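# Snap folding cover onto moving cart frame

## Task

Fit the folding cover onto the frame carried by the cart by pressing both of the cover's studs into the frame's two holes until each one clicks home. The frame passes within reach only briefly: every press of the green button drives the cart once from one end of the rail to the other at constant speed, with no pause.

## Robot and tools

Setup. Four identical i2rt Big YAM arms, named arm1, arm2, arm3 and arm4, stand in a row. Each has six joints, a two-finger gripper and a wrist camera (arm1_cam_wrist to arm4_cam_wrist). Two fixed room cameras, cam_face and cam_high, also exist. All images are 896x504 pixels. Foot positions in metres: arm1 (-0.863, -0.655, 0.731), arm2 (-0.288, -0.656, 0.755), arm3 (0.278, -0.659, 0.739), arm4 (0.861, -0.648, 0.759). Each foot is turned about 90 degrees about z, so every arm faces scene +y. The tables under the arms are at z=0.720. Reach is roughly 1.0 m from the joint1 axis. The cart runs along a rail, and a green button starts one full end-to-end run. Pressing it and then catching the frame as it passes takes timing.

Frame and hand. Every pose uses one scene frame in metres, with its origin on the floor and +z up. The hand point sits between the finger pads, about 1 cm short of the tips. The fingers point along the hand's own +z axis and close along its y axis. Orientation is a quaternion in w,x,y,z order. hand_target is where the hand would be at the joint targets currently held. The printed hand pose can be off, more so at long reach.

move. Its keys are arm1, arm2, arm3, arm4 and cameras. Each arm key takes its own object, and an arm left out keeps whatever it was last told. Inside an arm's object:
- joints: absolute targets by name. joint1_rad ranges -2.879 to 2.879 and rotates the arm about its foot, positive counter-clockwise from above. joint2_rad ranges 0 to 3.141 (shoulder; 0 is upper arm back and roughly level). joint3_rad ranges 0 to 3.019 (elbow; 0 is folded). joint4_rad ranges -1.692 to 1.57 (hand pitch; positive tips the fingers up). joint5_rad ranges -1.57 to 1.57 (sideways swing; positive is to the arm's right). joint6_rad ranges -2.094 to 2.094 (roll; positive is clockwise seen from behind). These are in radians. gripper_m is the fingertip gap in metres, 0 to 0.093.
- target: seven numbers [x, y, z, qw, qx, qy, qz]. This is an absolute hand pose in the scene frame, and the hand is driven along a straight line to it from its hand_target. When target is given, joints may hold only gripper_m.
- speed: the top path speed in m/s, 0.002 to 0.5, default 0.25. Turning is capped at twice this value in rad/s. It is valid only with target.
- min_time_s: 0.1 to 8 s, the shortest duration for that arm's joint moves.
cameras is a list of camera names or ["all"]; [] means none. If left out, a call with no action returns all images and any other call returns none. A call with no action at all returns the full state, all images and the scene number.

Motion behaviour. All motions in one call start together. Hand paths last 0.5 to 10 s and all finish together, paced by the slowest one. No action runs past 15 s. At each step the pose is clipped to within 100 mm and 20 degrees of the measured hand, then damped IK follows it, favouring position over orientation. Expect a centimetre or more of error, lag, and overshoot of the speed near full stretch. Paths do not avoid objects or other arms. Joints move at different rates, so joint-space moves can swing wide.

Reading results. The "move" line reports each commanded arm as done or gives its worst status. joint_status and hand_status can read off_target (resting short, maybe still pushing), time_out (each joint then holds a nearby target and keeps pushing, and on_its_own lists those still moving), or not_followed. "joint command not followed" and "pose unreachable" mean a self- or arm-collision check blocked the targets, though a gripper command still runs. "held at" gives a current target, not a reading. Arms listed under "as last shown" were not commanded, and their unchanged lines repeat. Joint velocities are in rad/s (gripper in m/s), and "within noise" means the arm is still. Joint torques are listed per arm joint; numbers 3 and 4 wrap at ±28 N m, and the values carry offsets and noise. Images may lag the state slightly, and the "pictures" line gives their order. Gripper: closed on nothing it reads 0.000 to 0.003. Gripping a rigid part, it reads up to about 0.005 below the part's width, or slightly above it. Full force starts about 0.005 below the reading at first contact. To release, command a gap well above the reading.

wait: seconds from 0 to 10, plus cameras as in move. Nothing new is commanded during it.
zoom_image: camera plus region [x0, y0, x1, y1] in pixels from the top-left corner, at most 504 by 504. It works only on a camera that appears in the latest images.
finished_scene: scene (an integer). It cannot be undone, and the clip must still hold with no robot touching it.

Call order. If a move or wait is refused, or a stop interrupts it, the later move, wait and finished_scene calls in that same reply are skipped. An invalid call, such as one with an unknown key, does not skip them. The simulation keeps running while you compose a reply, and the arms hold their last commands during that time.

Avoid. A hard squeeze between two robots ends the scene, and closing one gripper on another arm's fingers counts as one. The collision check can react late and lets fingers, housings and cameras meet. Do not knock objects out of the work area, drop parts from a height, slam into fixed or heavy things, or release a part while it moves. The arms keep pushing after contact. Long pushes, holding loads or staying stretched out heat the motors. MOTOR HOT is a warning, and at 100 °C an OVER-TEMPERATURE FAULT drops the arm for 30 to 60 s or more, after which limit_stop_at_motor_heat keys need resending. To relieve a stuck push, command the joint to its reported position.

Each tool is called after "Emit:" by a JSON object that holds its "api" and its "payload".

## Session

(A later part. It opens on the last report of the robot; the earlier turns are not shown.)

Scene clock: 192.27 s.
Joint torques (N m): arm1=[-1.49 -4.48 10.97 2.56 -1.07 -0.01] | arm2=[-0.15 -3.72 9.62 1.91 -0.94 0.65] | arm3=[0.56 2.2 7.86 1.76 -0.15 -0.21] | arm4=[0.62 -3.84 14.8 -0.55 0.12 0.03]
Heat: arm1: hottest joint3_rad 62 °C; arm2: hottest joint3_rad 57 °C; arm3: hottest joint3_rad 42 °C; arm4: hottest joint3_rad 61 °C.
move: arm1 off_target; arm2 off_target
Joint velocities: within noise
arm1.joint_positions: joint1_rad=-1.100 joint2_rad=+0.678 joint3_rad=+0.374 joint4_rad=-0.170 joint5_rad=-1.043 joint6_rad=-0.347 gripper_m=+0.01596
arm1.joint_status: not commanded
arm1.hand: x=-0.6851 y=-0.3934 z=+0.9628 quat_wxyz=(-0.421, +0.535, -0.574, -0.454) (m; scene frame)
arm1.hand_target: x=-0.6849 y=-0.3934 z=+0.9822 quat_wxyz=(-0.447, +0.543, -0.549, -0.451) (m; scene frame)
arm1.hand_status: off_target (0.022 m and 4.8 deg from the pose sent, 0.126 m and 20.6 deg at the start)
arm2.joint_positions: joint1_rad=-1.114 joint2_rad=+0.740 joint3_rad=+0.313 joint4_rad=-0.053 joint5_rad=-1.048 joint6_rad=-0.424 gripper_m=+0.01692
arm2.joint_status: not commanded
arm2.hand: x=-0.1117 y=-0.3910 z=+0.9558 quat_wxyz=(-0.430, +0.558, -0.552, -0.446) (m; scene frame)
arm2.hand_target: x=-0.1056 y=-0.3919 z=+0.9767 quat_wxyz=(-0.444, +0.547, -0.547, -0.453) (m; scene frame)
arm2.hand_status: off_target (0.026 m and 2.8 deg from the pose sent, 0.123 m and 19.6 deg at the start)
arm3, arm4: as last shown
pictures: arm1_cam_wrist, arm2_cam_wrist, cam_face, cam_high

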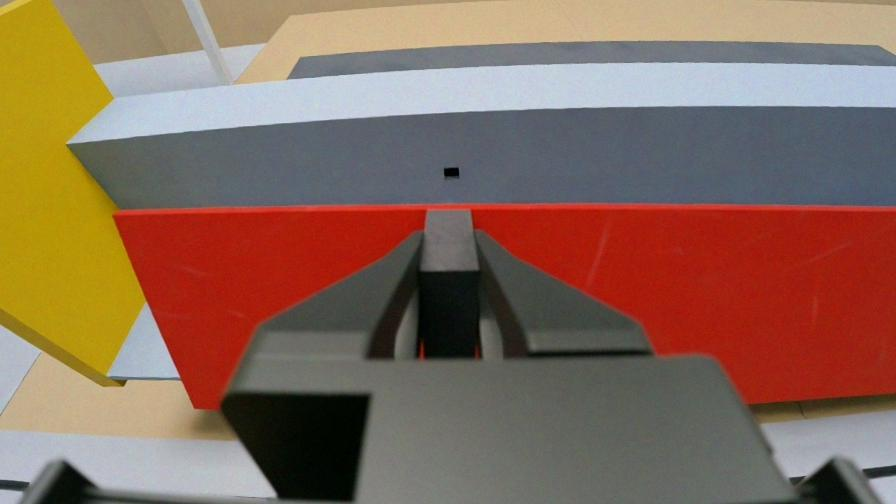

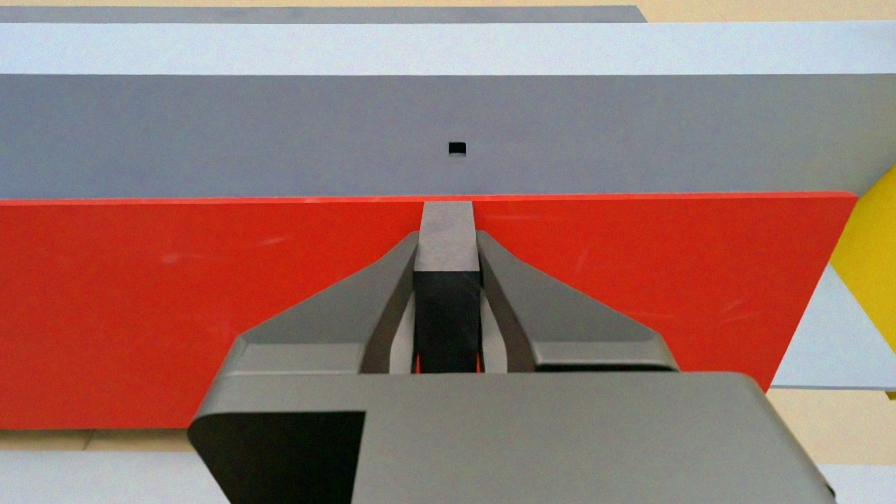

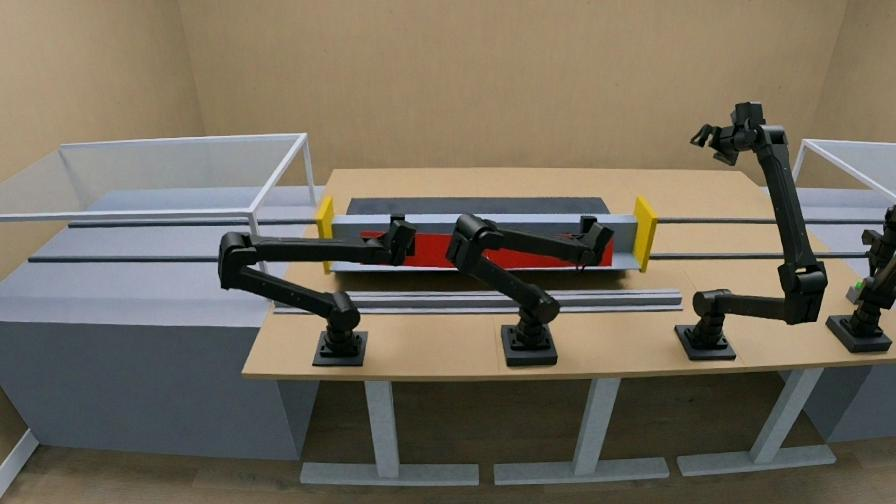

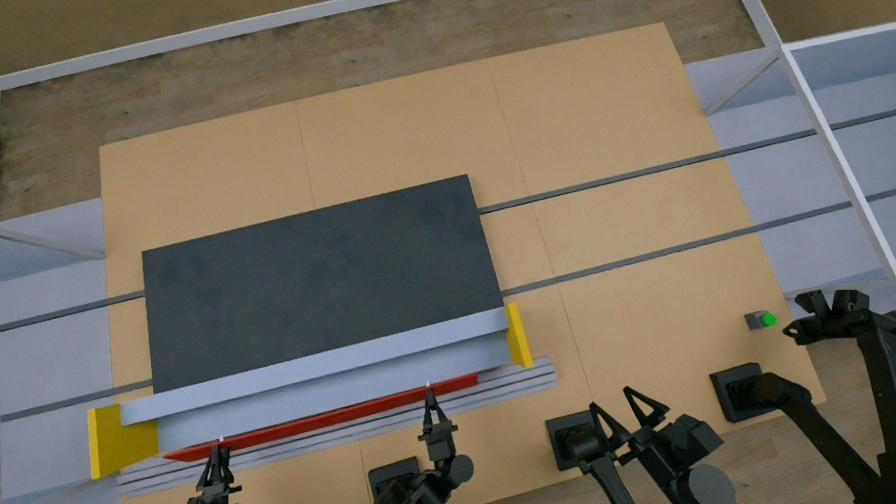

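Emit:
{"api": "move", "payload": {"arm1": {"target":[-0.660,-0.370,1.035,-0.3746,0.5997,-0.5997,-0.3746],"speed":0.16}, "arm2": {"target":[-0.078,-0.370,1.030,-0.3746,0.5997,-0.5997,-0.3746],"speed":0.16}}}

Emit:
{"api": "move", "payload": {"arm1": {"target":[-0.636,-0.288,1.030,-0.3746,0.5997,-0.5997,-0.3746],"speed":0.12}, "arm2": {"target":[-0.054,-0.288,1.025,-0.3746,0.5997,-0.5997,-0.3746],"speed":0.12}, "cameras": ["arm1_cam_wrist","arm2_cam_wrist","cam_high"]}}

Scene clock: 195.73 s.
Joint torques (N m): arm1=[-0.79 -4.54 16.8 1.1 -1.05 -0.1] | arm2=[2.08 -3.19 16.57 0.47 -0.94 0.49] | arm3=[1.26 1.73 7.94 1.58 -0.12 -0.24] | arm4=[0.38 -3.96 14.72 -0.38 0.09 0.11]
Heat: arm1: hottest joint3_rad 62 °C; arm2: hottest joint3_rad 58 °C; arm3: hottest joint3_rad 42 °C; arm4: hottest joint3_rad 61 °C.
move: arm1 off_target; arm2 off_target
Joint velocities: within noise
arm1.joint_positions: joint1_rad=-1.025 joint2_rad=+0.782 joint3_rad=+0.655 joint4_rad=-0.697 joint5_rad=-0.849 joint6_rad=-0.596 gripper_m=+0.01596
arm1.joint_status: not commanded
arm1.hand: x=-0.6690 y=-0.3815 z=+0.9882 quat_wxyz=(-0.338, +0.588, -0.631, -0.377) (m; scene frame)
arm1.hand_target: x=-0.6621 y=-0.3726 z=+1.0343 quat_wxyz=(-0.375, +0.601, -0.599, -0.374) (m; scene frame)
arm1.hand_status: off_target (0.049 m and 5.7 deg from the pose sent, 0.080 m and 13.2 deg at the start)
arm2.joint_positions: joint1_rad=-1.073 joint2_rad=+0.799 joint3_rad=+0.558 joint4_rad=-0.619 joint5_rad=-0.853 joint6_rad=-0.671 gripper_m=+0.01692
arm2.joint_status: not commanded
arm2.hand: x=-0.0936 y=-0.3897 z=+0.9674 quat_wxyz=(-0.338, +0.600, -0.624, -0.369) (m; scene frame)
arm2.hand_target: x=-0.0803 y=-0.3757 z=+1.0284 quat_wxyz=(-0.376, +0.599, -0.601, -0.374) (m; scene frame)
arm2.hand_status: off_target (0.067 m and 5.1 deg from the pose sent, 0.084 m and 12.7 deg at the start)
arm3, arm4: as last shown
pictures: none

Scene clock: 197.30 s.
Joint torques (N m): arm1=[0.56 -7.94 16.98 2.84 -0.94 0.16] | arm2=[2.32 -6.12 15.92 2.1 -0.98 0.9] | arm3=[0.67 1.79 7.99 1.85 -0.11 -0.26] | arm4=[-0.03 -3.55 14.74 -0.25 0.12 0.09]
Heat: arm1: hottest joint3_rad 63 °C; arm2: hottest joint3_rad 58 °C; arm3: hottest joint3_rad 42 °C; arm4: hottest joint3_rad 61 °C.
move: arm1 off_target; arm2 off_target
Joint velocities: within noise
arm1.joint_positions: joint1_rad=-0.851 joint2_rad=+0.981 joint3_rad=+0.724 joint4_rad=-0.496 joint5_rad=-0.707 joint6_rad=-0.450 gripper_m=+0.01596
arm1.joint_status: not commanded
arm1.hand: x=-0.6481 y=-0.3126 z=+0.9740 quat_wxyz=(-0.323, +0.593, -0.640, -0.366) (m; scene frame)
arm1.hand_target: x=-0.6388 y=-0.2931 z=+1.0291 quat_wxyz=(-0.373, +0.598, -0.602, -0.375) (m; scene frame)
arm1.hand_status: off_target (0.062 m and 7.6 deg from the pose sent, 0.108 m and 5.7 deg at the start)
arm2.joint_positions: joint1_rad=-0.889 joint2_rad=+1.014 joint3_rad=+0.641 joint4_rad=-0.408 joint5_rad=-0.710 joint6_rad=-0.537 gripper_m=+0.01692
arm2.joint_status: not commanded
arm2.hand: x=-0.0732 y=-0.3191 z=+0.9552 quat_wxyz=(-0.325, +0.615, -0.624, -0.356) (m; scene frame)
arm2.hand_target: x=-0.0580 y=-0.2955 z=+1.0243 quat_wxyz=(-0.374, +0.601, -0.599, -0.374) (m; scene frame)
arm2.hand_status: off_target (0.079 m and 6.9 deg from the pose sent, 0.123 m and 5.1 deg at the start)
arm3, arm4: as last shown
pictures: arm1_cam_wrist, arm2_cam_wrist, cam_high

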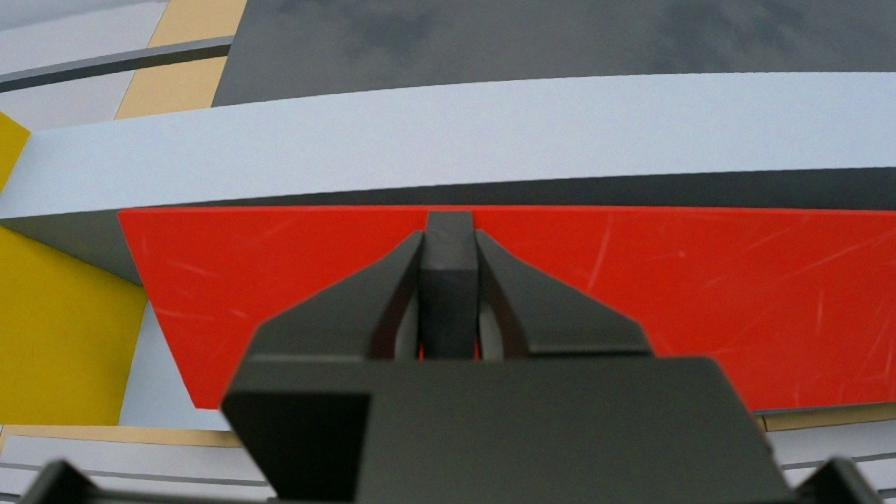

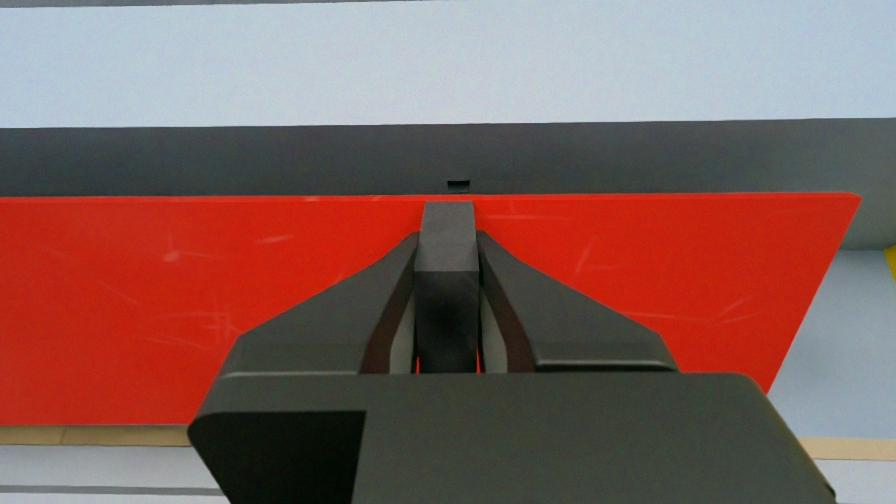

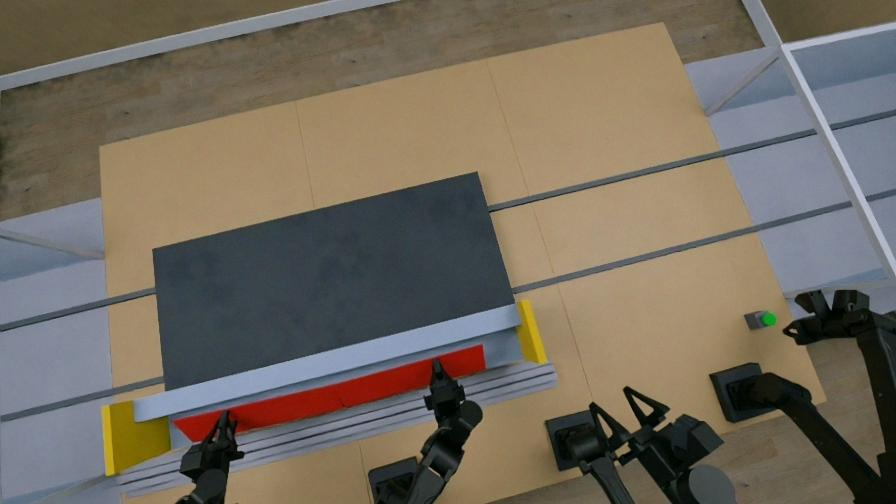

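Emit:
{"api": "move", "payload": {"arm1": {"target":[-0.625,-0.375,1.10,-0.3746,0.5997,-0.5997,-0.3746],"speed":0.2}, "arm2": {"target":[-0.040,-0.375,1.11,-0.3746,0.5997,-0.5997,-0.3746],"speed":0.2}}}

Emit:
{"api": "move", "payload": {"arm1": {"target":[-0.617,-0.275,1.09,-0.3746,0.5997,-0.5997,-0.3746],"speed":0.12}, "arm2": {"target":[-0.032,-0.275,1.10,-0.3746,0.5997,-0.5997,-0.3746],"speed":0.12}, "cameras": ["arm1_cam_wrist","arm2_cam_wrist","cam_high","cam_face"]}}

Emit:
{"api": "zoom_image", "payload": {"camera": "cam_face", "region": [280, 140, 700, 360]}}

Scene clock: 199.57 s.
Joint torques (N m): arm1=[-1.9 -6.59 16.58 0.9 -1.61 -0.07] | arm2=[0.03 -4.07 16.43 0.27 -1.95 0.55] | arm3=[-0.09 1.55 7.86 2.06 -0.17 -0.22] | arm4=[0.38 -3.72 14.79 -0.31 0.1 0.11]
Heat: arm1: hottest joint3_rad 63 °C; arm2: hottest joint3_rad 58 °C; arm3: hottest joint3_rad 42 °C; arm4: hottest joint3_rad 61 °C.
move: arm1 off_target; arm2 off_target
Joint velocities: within noise
arm1.joint_positions: joint1_rad=-1.097 joint2_rad=+0.885 joint3_rad=+0.885 joint4_rad=-0.888 joint5_rad=-0.900 joint6_rad=-0.692 gripper_m=+0.01596
arm1.joint_status: not commanded
arm1.hand: x=-0.6316 y=-0.3801 z=+1.0550 quat_wxyz=(-0.341, +0.592, -0.626, -0.376) (m; scene frame)
arm1.hand_target: x=-0.6266 y=-0.3761 z=+1.0989 quat_wxyz=(-0.376, +0.601, -0.598, -0.374) (m; scene frame)
arm1.hand_status: off_target (0.046 m and 5.0 deg from the pose sent, 0.142 m and 7.6 deg at the start)
arm2.joint_positions: joint1_rad=-1.117 joint2_rad=+0.898 joint3_rad=+0.822 joint4_rad=-0.847 joint5_rad=-0.890 joint6_rad=-0.766 gripper_m=+0.01692
arm2.joint_status: not commanded
arm2.hand: x=-0.0563 y=-0.3805 z=+1.0453 quat_wxyz=(-0.336, +0.612, -0.614, -0.368) (m; scene frame)
arm2.hand_target: x=-0.0460 y=-0.3754 z=+1.1084 quat_wxyz=(-0.374, +0.602, -0.596, -0.377) (m; scene frame)
arm2.hand_status: off_target (0.067 m and 5.0 deg from the pose sent, 0.168 m and 6.9 deg at the start; pose on its path clipped on 15 of 53 steps)
arm3, arm4: as last shown
pictures: none

Scene clock: 201.17 s.
Joint torques (N m): arm1=[0.03 -9.41 17.1 2.95 -1 0.23] | arm2=[1.79 -7.77 16.94 2.02 -1 0.9] | arm3=[-0.15 1.9 8.1 1.83 -0.09 -0.27] | arm4=[0.15 -3.37 14.74 -0.29 0.1 0.12]
Heat: arm1: hottest joint3_rad 64 °C; arm2: hottest joint3_rad 59 °C; arm3: hottest joint3_rad 42 °C; arm4: hottest joint3_rad 61 °C.
move: arm1 off_target; arm2 off_target
Joint velocities: within noise
arm1.joint_positions: joint1_rad=-0.864 joint2_rad=+1.035 joint3_rad=+0.916 joint4_rad=-0.635 joint5_rad=-0.714 joint6_rad=-0.476 gripper_m=+0.01595
arm1.joint_status: not commanded
arm1.hand: x=-0.6230 y=-0.2956 z=+1.0340 quat_wxyz=(-0.329, +0.598, -0.634, -0.363) (m; scene frame)
arm1.hand_target: x=-0.6196 y=-0.2793 z=+1.0886 quat_wxyz=(-0.374, +0.601, -0.599, -0.374) (m; scene frame)
arm1.hand_status: off_target (0.060 m and 6.7 deg from the pose sent, 0.112 m and 5.0 deg at the start)
arm2.joint_positions: joint1_rad=-0.901 joint2_rad=+1.053 joint3_rad=+0.852 joint4_rad=-0.597 joint5_rad=-0.721 joint6_rad=-0.551 gripper_m=+0.01692
arm2.joint_status: not commanded
arm2.hand: x=-0.0467 y=-0.3014 z=+1.0221 quat_wxyz=(-0.322, +0.615, -0.625, -0.357) (m; scene frame)
arm2.hand_target: x=-0.0353 y=-0.2841 z=+1.0982 quat_wxyz=(-0.375, +0.600, -0.600, -0.374) (m; scene frame)
arm2.hand_status: off_target (0.084 m and 7.2 deg from the pose sent, 0.121 m and 5.0 deg at the start)
arm3, arm4: as last shown
pictures: arm1_cam_wrist, arm2_cam_wrist, cam_face, cam_high

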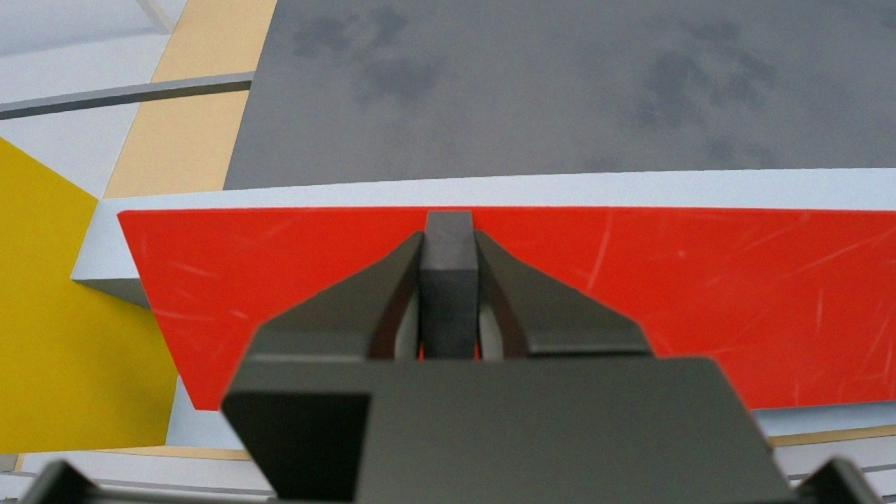

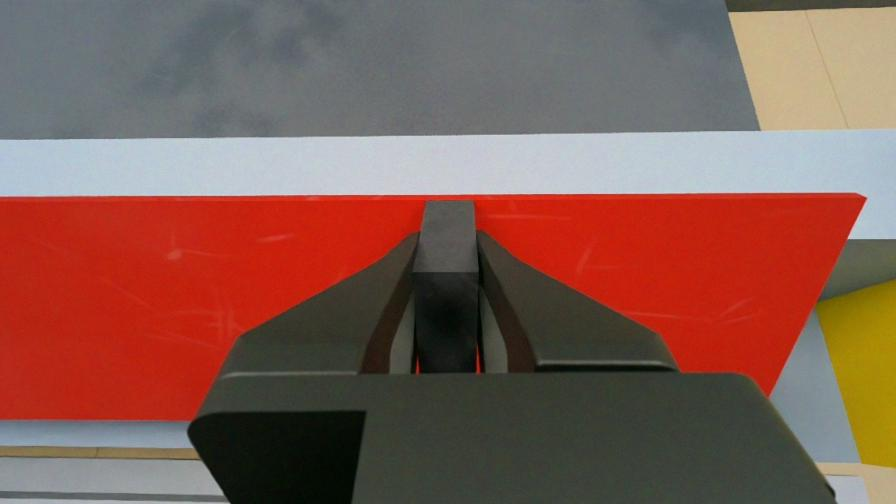

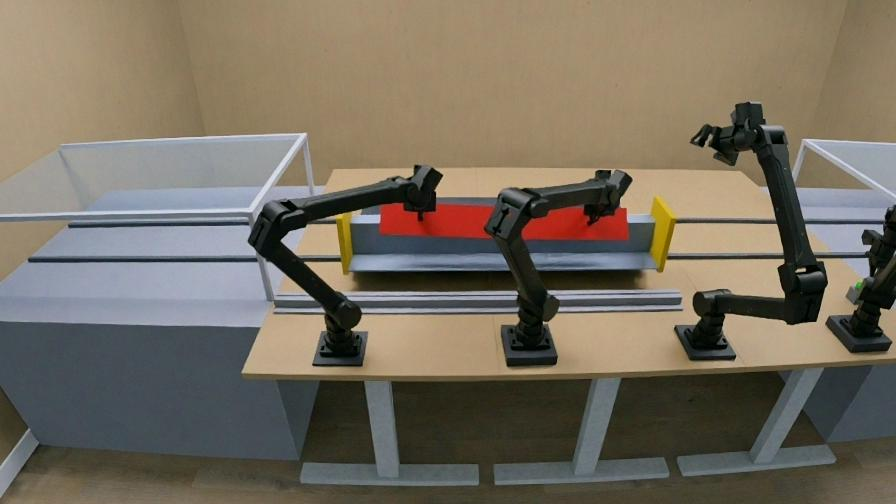

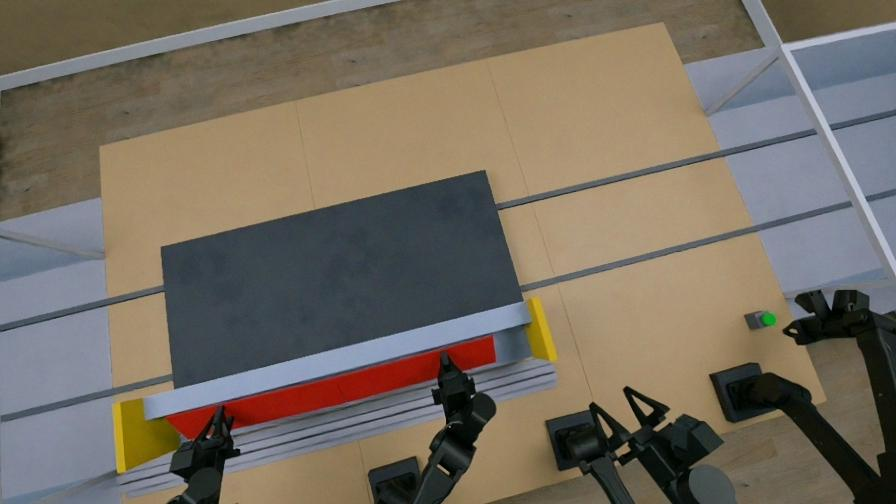

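Scaled by 1.200.

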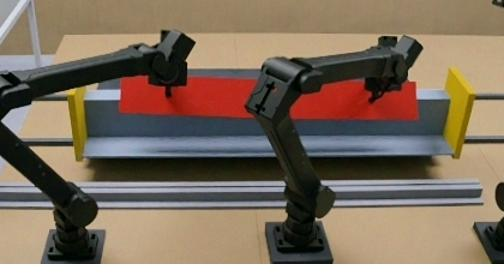

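Emit:
{"api": "move", "payload": {"arm1": {"target":[-0.597,-0.283,1.035,-0.3746,0.5997,-0.5997,-0.3746],"speed":0.05}, "arm2": {"target":[-0.014,-0.282,1.045,-0.3746,0.5997,-0.5997,-0.3746],"speed":0.05}, "cameras": ["arm1_cam_wrist","arm2_cam_wrist"]}}

Emit:
{"api": "move", "payload": {"arm1": {"target":[-0.590,-0.283,0.995,-0.3746,0.5997,-0.5997,-0.3746],"speed":0.04}, "arm2": {"target":[-0.007,-0.282,1.005,-0.3746,0.5997,-0.5997,-0.3746],"speed":0.04}, "cameras": ["arm1_cam_wrist","arm2_cam_wrist","cam_high"]}}

Scene clock: 203.53 s.
Joint torques (N m): arm1=[-1.32 -9.82 11.17 2.84 -1.21 -0.1] | arm2=[0.15 -8.23 10.73 2.45 -1.34 0.54] | arm3=[0.79 1.61 7.82 1.81 -0.11 -0.19] | arm4=[0.09 -3.78 14.72 -0.4 0.09 0.08]
Heat: arm1: hottest joint3_rad 64 °C; arm2: hottest joint3_rad 60 °C; arm3: hottest joint3_rad 42 °C; arm4: hottest joint3_rad 61 °C.
move: arm1 off_target; arm2 off_target
Joint velocities: within noise
arm1.joint_positions: joint1_rad=-0.891 joint2_rad=+1.101 joint3_rad=+0.884 joint4_rad=-0.507 joint5_rad=-0.751 joint6_rad=-0.485 gripper_m=+0.01595
arm1.joint_status: not commanded
arm1.hand: x=-0.6019 y=-0.2869 z=+1.0124 quat_wxyz=(-0.344, +0.595, -0.624, -0.372) (m; scene frame)
arm1.hand_target: x=-0.5976 y=-0.2839 z=+1.0346 quat_wxyz=(-0.374, +0.600, -0.600, -0.374) (m; scene frame)
arm1.hand_status: off_target (0.024 m and 4.5 deg from the pose sent, 0.029 m and 6.7 deg at the start)
arm2.joint_positions: joint1_rad=-0.907 joint2_rad=+1.131 joint3_rad=+0.852 joint4_rad=-0.470 joint5_rad=-0.744 joint6_rad=-0.559 gripper_m=+0.01692
arm2.joint_status: not commanded
arm2.hand: x=-0.0262 y=-0.2834 z=+1.0108 quat_wxyz=(-0.343, +0.618, -0.607, -0.363) (m; scene frame)
arm2.hand_target: x=-0.0177 y=-0.2805 z=+1.0438 quat_wxyz=(-0.372, +0.604, -0.597, -0.376) (m; scene frame)
arm2.hand_status: off_target (0.036 m and 4.5 deg from the pose sent, 0.044 m and 7.2 deg at the start)
arm3.joint_positions: joint1_rad=+0.141 joint2_rad=+0.602 joint3_rad=+1.355 joint4_rad=-1.257 joint5_rad=-0.116 joint6_rad=+0.492 gripper_m=+0.09396
arm3.joint_status: not commanded
arm3.hand: x=+0.2328 y=-0.4218 z=+1.2827 quat_wxyz=(-0.190, +0.507, -0.693, -0.476) (m; scene frame)
arm3.hand_target: x=+0.2332 y=-0.4243 z=+1.2951 quat_wxyz=(-0.196, +0.504, -0.687, -0.486) (m; scene frame)
arm3.hand_status: not commanded
arm4.joint_positions: joint1_rad=-0.693 joint2_rad=+1.017 joint3_rad=+0.599 joint4_rad=-1.220 joint5_rad=-0.008 joint6_rad=-0.695 gripper_m=+0.00041
arm4.joint_status: not commanded
arm4.hand: x=+0.9942 y=-0.4835 z=+0.8472 quat_wxyz=(+0.029, +0.709, -0.705, +0.002) (m; scene frame)
arm4.hand_target: x=+1.0093 y=-0.4702 z=+0.8693 quat_wxyz=(+0.001, +0.708, -0.707, +0.001) (m; scene frame)
arm4.hand_status: not commanded
pictures: arm1_cam_wrist, arm2_cam_wrist

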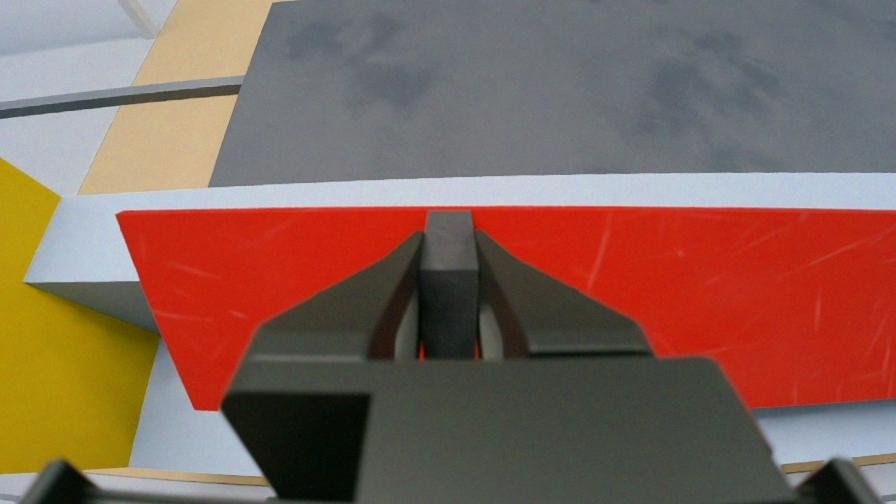

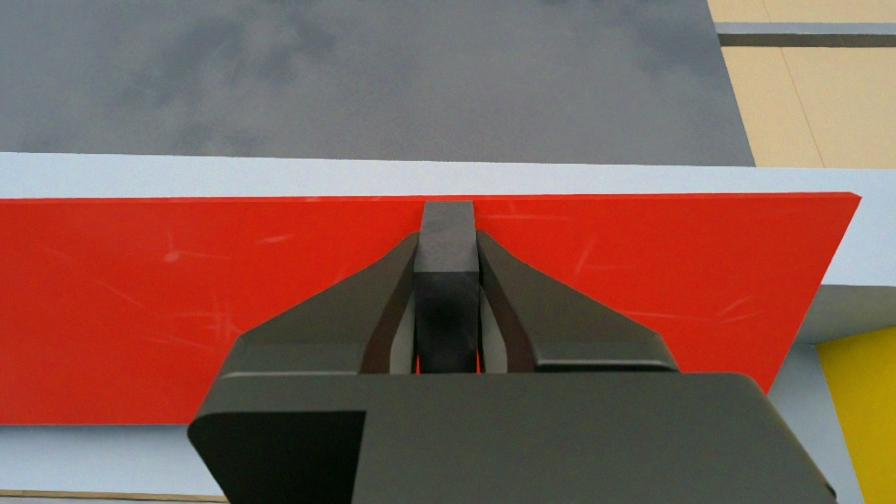

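Scene clock: 205.33 s.
Joint torques (N m): arm1=[-1.61 -9.05 9.88 2.52 -0.51 -0.15] | arm2=[-0.09 -7.88 8.76 2.48 -0.63 0.43] | arm3=[-0.97 2.26 7.84 1.8 -0.11 -0.2] | arm4=[-0.15 -3.43 14.69 -0.61 0.11 0.06]
Heat: arm1: hottest joint3_rad 63 °C; arm2: hottest joint3_rad 59 °C; arm3: hottest joint3_rad 42 °C; arm4: hottest joint3_rad 61 °C.
move: arm1 off_target; arm2 off_target
Joint velocities: within noise
arm1.joint_positions: joint1_rad=-0.910 joint2_rad=+1.133 joint3_rad=+0.830 joint4_rad=-0.377 joint5_rad=-0.777 joint6_rad=-0.484 gripper_m=+0.01595
arm1.joint_status: not commanded
arm1.hand: x=-0.5919 y=-0.2850 z=+0.9928 quat_wxyz=(-0.363, +0.592, -0.612, -0.378) (m; scene frame)
arm1.hand_target: x=-0.5906 y=-0.2828 z=+0.9956 quat_wxyz=(-0.374, +0.598, -0.601, -0.376) (m; scene frame)
arm1.hand_status: off_target (0.004 m and 2.1 deg from the pose sent, 0.021 m and 4.5 deg at the start)
arm2.joint_positions: joint1_rad=-0.929 joint2_rad=+1.163 joint3_rad=+0.813 joint4_rad=-0.349 joint5_rad=-0.773 joint6_rad=-0.551 gripper_m=+0.01692
arm2.joint_status: not commanded
arm2.hand: x=-0.0150 y=-0.2815 z=+0.9971 quat_wxyz=(-0.364, +0.612, -0.596, -0.370) (m; scene frame)
arm2.hand_target: x=-0.0072 y=-0.2821 z=+1.0056 quat_wxyz=(-0.375, +0.600, -0.599, -0.375) (m; scene frame)
arm2.hand_status: off_target (0.011 m and 2.0 deg from the pose sent, 0.020 m and 4.5 deg at the start)
arm3, arm4: as last shown
pictures: arm1_cam_wrist, arm2_cam_wrist, cam_high

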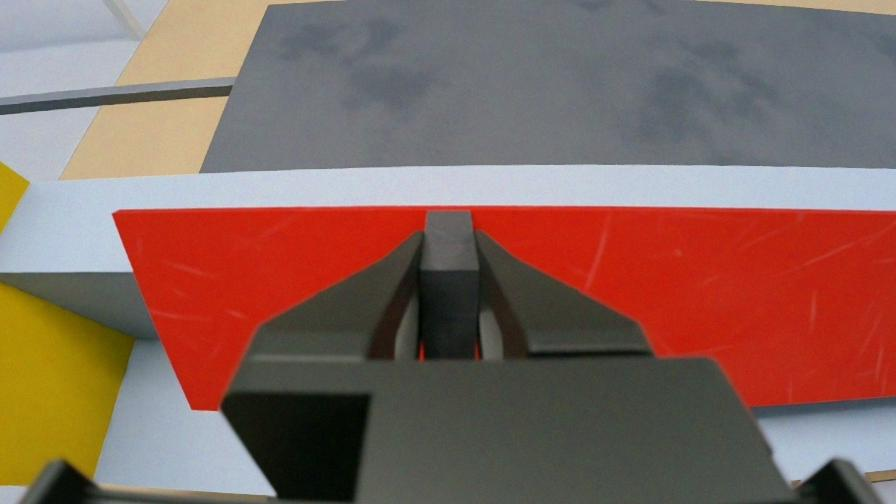

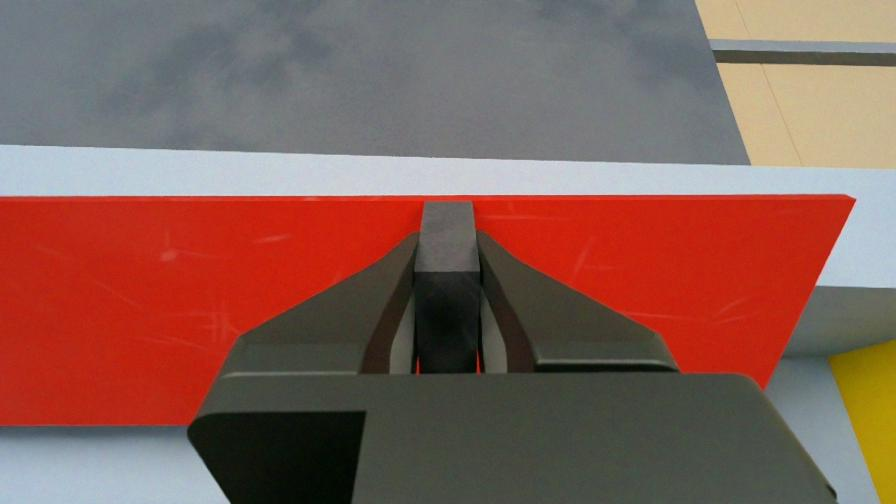

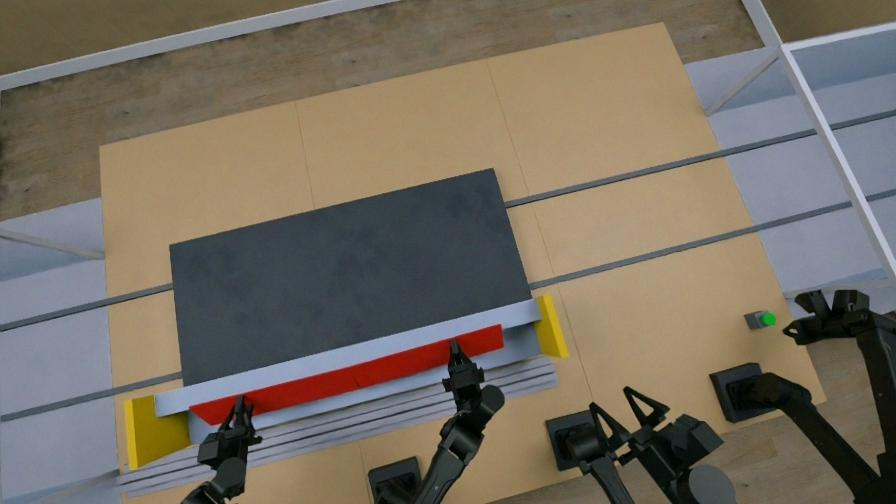

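Emit:
{"api": "move", "payload": {"arm1": {"target":[-0.573,-0.300,0.965,-0.3589,0.6093,-0.6093,-0.3589],"speed":0.04}, "arm2": {"target":[0.010,-0.299,0.968,-0.3589,0.6093,-0.6093,-0.3589],"speed":0.04}, "cameras": ["arm1_cam_wrist","arm2_cam_wrist","cam_high"]}}

Scene clock: 207.40 s.
Joint torques (N m): arm1=[-0.97 -9.05 8.69 0.88 0.06 -0.64] | arm2=[-1.49 -5.95 7.17 1.18 0.08 -0.01] | arm3=[0.32 1.55 7.68 1.7 -0.13 -0.21] | arm4=[0.73 -4.25 14.58 -0.18 0.09 0.07]
Heat: arm1: hottest joint3_rad 63 °C; arm2: hottest joint3_rad 59 °C; arm3: hottest joint3_rad 42 °C; arm4: hottest joint3_rad 61 °C.
move: arm1 off_target; arm2 off_target
Joint velocities: within noise
arm1.joint_positions: joint1_rad=-0.967 joint2_rad=+1.159 joint3_rad=+0.830 joint4_rad=-0.380 joint5_rad=-0.817 joint6_rad=-0.530 gripper_m=+0.01595
arm1.joint_status: not commanded
arm1.hand: x=-0.5749 y=-0.2975 z=+0.9846 quat_wxyz=(-0.366, +0.591, -0.612, -0.377) (m; scene frame)
arm1.hand_target: x=-0.5747 y=-0.3001 z=+0.9666 quat_wxyz=(-0.359, +0.608, -0.608, -0.363) (m; scene frame)
arm1.hand_status: off_target (0.020 m and 3.1 deg from the pose sent, 0.037 m and 3.0 deg at the start)
arm2.joint_positions: joint1_rad=-0.979 joint2_rad=+1.194 joint3_rad=+0.813 joint4_rad=-0.342 joint5_rad=-0.815 joint6_rad=-0.606 gripper_m=+0.01692
arm2.joint_status: not commanded
arm2.hand: x=+0.0007 y=-0.2914 z=+0.9882 quat_wxyz=(-0.369, +0.615, -0.591, -0.369) (m; scene frame)
arm2.hand_target: x=+0.0081 y=-0.2991 z=+0.9696 quat_wxyz=(-0.359, +0.609, -0.607, -0.363) (m; scene frame)
arm2.hand_status: off_target (0.023 m and 2.8 deg from the pose sent, 0.042 m and 2.0 deg at the start)
arm3, arm4: as last shown
pictures: arm1_cam_wrist, arm2_cam_wrist, cam_high

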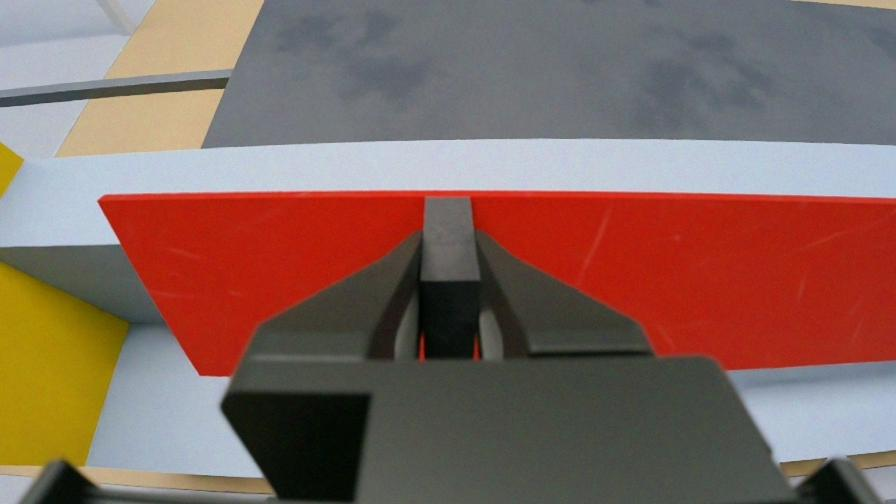

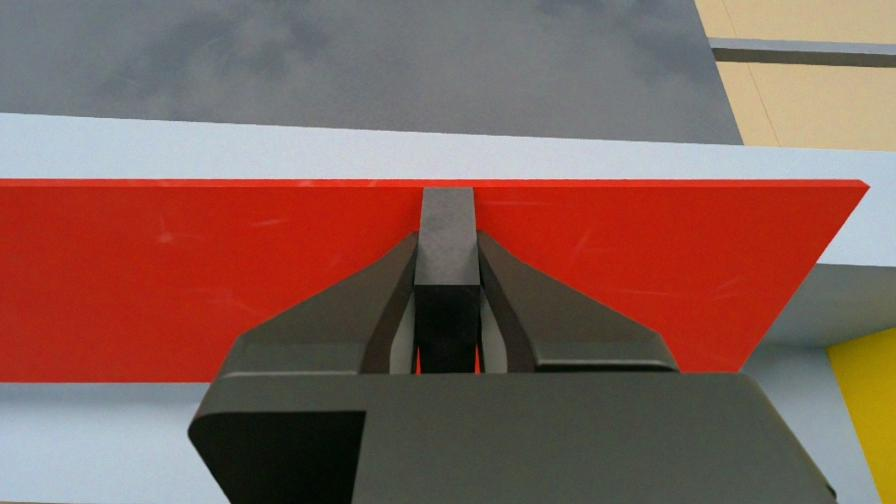

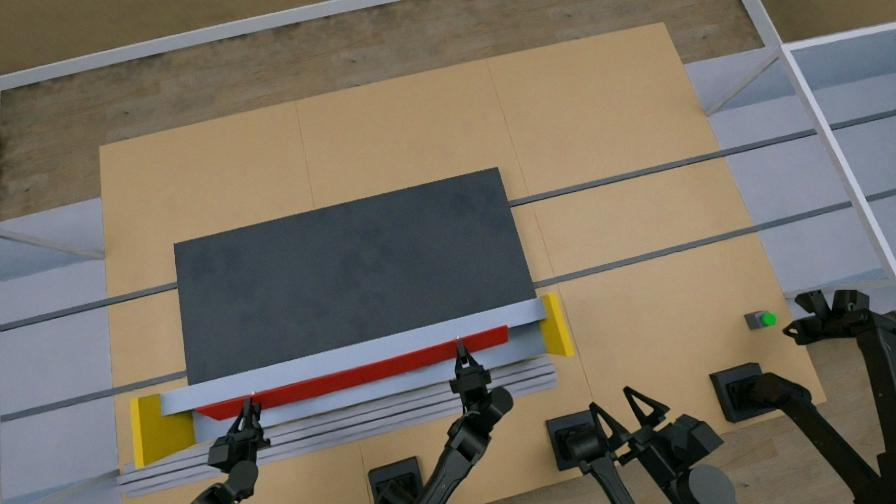

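Emit:
{"api": "move", "payload": {"arm1": {"target":[-0.557,-0.302,0.945,-0.3589,0.6093,-0.6093,-0.3589],"speed":0.04}, "arm2": {"target":[0.024,-0.304,0.944,-0.3589,0.6093,-0.6093,-0.3589],"speed":0.04}, "cameras": ["arm1_cam_wrist","arm2_cam_wrist","cam_high"]}}

Scene clock: 209.03 s.
Joint torques (N m): arm1=[-1.32 -7.3 7.91 1.55 0.49 -0.61] | arm2=[0.15 -4.07 6.57 1.03 0.41 -0.16] | arm3=[0.38 2.37 7.84 1.73 -0.11 -0.22] | arm4=[0.44 -4.31 14.79 -0.51 0.07 0.11]
Heat: arm1: hottest joint3_rad 62 °C; arm2: hottest joint3_rad 59 °C; arm3: hottest joint3_rad 42 °C; arm4: hottest joint3_rad 61 °C.
move: arm1 off_target; arm2 off_target
Joint velocities: within noise
arm1.joint_positions: joint1_rad=-1.003 joint2_rad=+1.198 joint3_rad=+0.830 joint4_rad=-0.363 joint5_rad=-0.839 joint6_rad=-0.565 gripper_m=+0.01595
arm1.joint_status: not commanded
arm1.hand: x=-0.5595 y=-0.3037 z=+0.9726 quat_wxyz=(-0.368, +0.590, -0.613, -0.374) (m; scene frame)
arm1.hand_target: x=-0.5582 y=-0.3034 z=+0.9459 quat_wxyz=(-0.360, +0.608, -0.609, -0.359) (m; scene frame)
arm1.hand_status: off_target (0.028 m and 3.0 deg from the pose sent, 0.044 m and 3.1 deg at the start)
arm2.joint_positions: joint1_rad=-1.015 joint2_rad=+1.232 joint3_rad=+0.805 joint4_rad=-0.296 joint5_rad=-0.842 joint6_rad=-0.626 gripper_m=+0.01691
arm2.joint_status: not commanded
arm2.hand: x=+0.0155 y=-0.2963 z=+0.9768 quat_wxyz=(-0.377, +0.612, -0.589, -0.370) (m; scene frame)
arm2.hand_target: x=+0.0217 y=-0.3047 z=+0.9456 quat_wxyz=(-0.358, +0.608, -0.610, -0.361) (m; scene frame)
arm2.hand_status: off_target (0.035 m and 3.4 deg from the pose sent, 0.052 m and 2.8 deg at the start)
arm3, arm4: as last shown
pictures: arm1_cam_wrist, arm2_cam_wrist, cam_high

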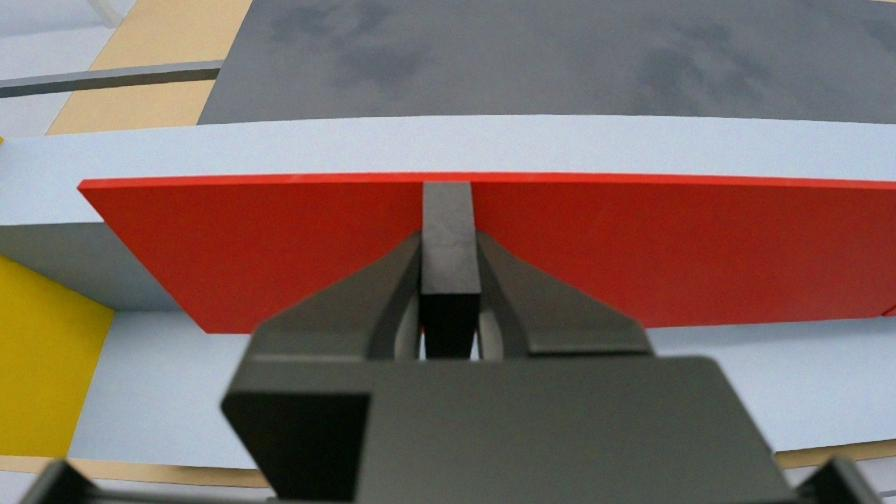

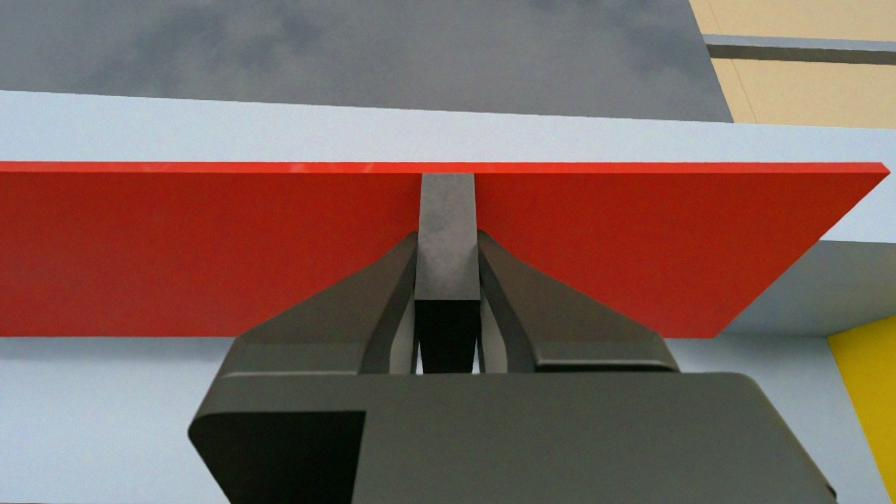

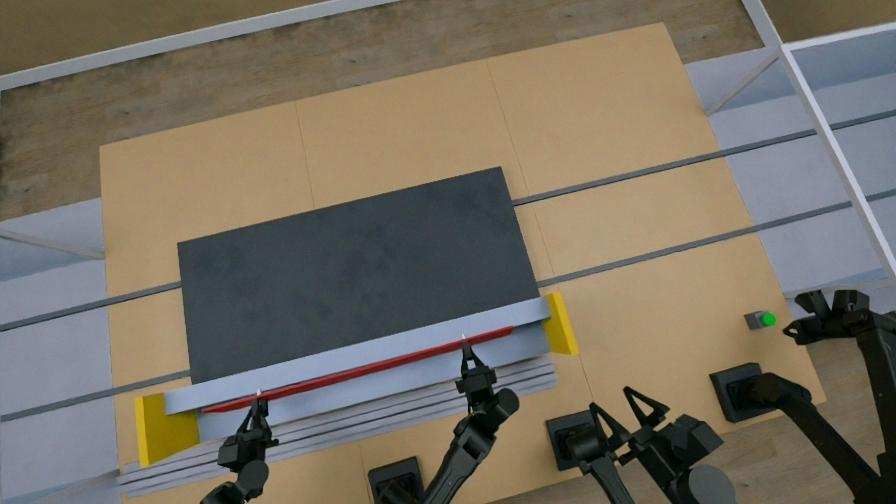

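Emit:
{"api": "move", "payload": {"arm1": {"target":[-0.537,-0.302,0.938,-0.2008,0.678,-0.678,-0.2008],"speed":0.15}, "arm2": {"target":[0.042,-0.303,0.935,-0.2008,0.678,-0.678,-0.2008],"speed":0.15}, "cameras": ["arm1_cam_wrist","arm2_cam_wrist","cam_high"]}}

Scene clock: 212.73 s.
Joint torques (N m): arm1=[0.62 -9.93 10.37 0.75 0.1 -0.21] | arm2=[1.08 -6.01 8.95 -0.09 0.1 -0.04] | arm3=[0.62 1.85 7.75 1.46 -0.1 -0.16] | arm4=[0.5 -3.6 14.71 -0.23 0.09 0.1]
Heat: arm1: hottest joint3_rad 62 °C; arm2: hottest joint3_rad 58 °C; arm3: hottest joint3_rad 42 °C; arm4: hottest joint3_rad 61 °C.
move: arm1 off_target; arm2 off_target
Joint velocities: within noise
arm1.joint_positions: joint1_rad=-0.933 joint2_rad=+1.331 joint3_rad=+1.118 joint4_rad=-0.932 joint5_rad=-0.446 joint6_rad=-0.784 gripper_m=+0.01612
arm1.joint_status: not commanded
arm1.hand: x=-0.5351 y=-0.3137 z=+0.9525 quat_wxyz=(-0.218, +0.661, -0.689, -0.202) (m; scene frame)
arm1.hand_target: x=-0.5379 y=-0.3036 z=+0.9378 quat_wxyz=(-0.201, +0.677, -0.679, -0.199) (m; scene frame)
arm1.hand_status: off_target (0.019 m and 3.1 deg from the pose sent, 0.041 m and 30.4 deg at the start)
arm2.joint_positions: joint1_rad=-0.953 joint2_rad=+1.341 joint3_rad=+1.072 joint4_rad=-0.850 joint5_rad=-0.443 joint6_rad=-0.806 gripper_m=+0.01690
arm2.joint_status: not commanded
arm2.hand: x=+0.0427 y=-0.3097 z=+0.9553 quat_wxyz=(-0.229, +0.670, -0.677, -0.201) (m; scene frame)
arm2.hand_target: x=+0.0437 y=-0.3067 z=+0.9348 quat_wxyz=(-0.202, +0.675, -0.681, -0.199) (m; scene frame)
arm2.hand_status: off_target (0.021 m and 3.3 deg from the pose sent, 0.050 m and 30.8 deg at the start)
arm3, arm4: as last shown
pictures: arm1_cam_wrist, arm2_cam_wrist, cam_high

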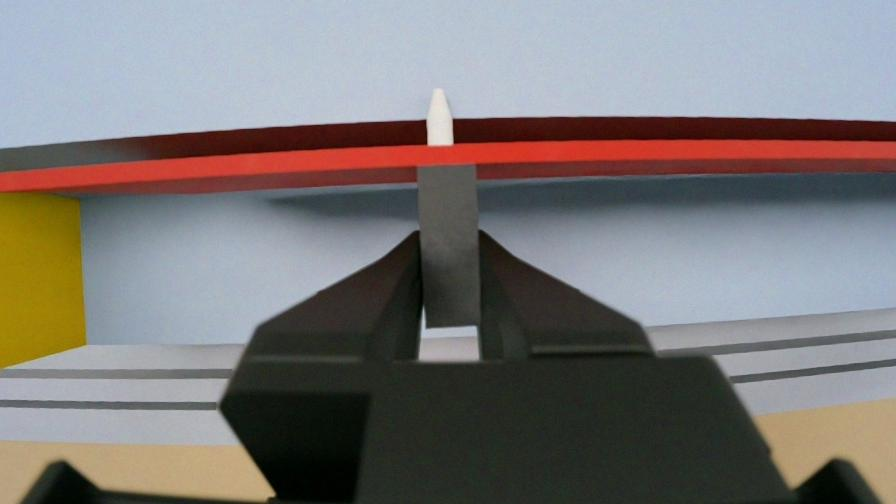

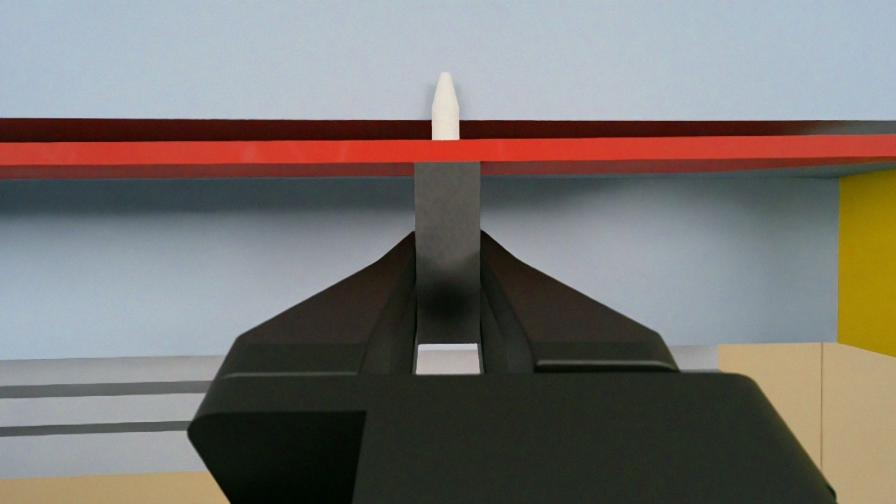

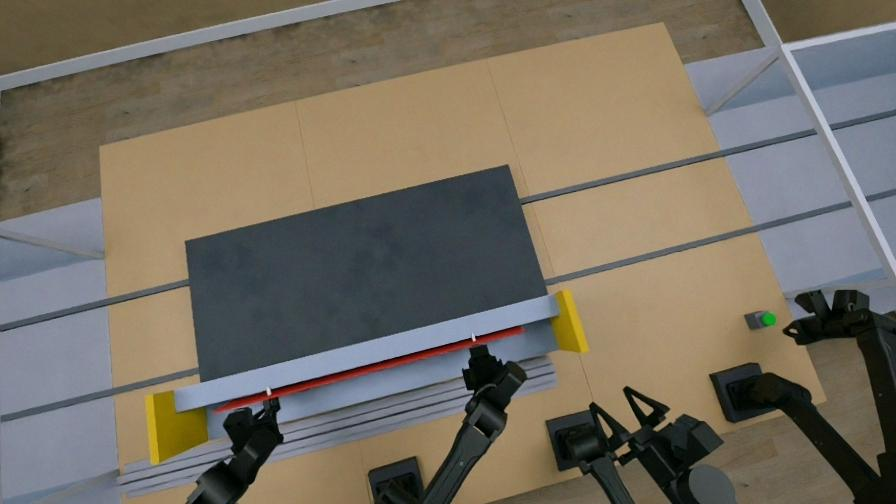

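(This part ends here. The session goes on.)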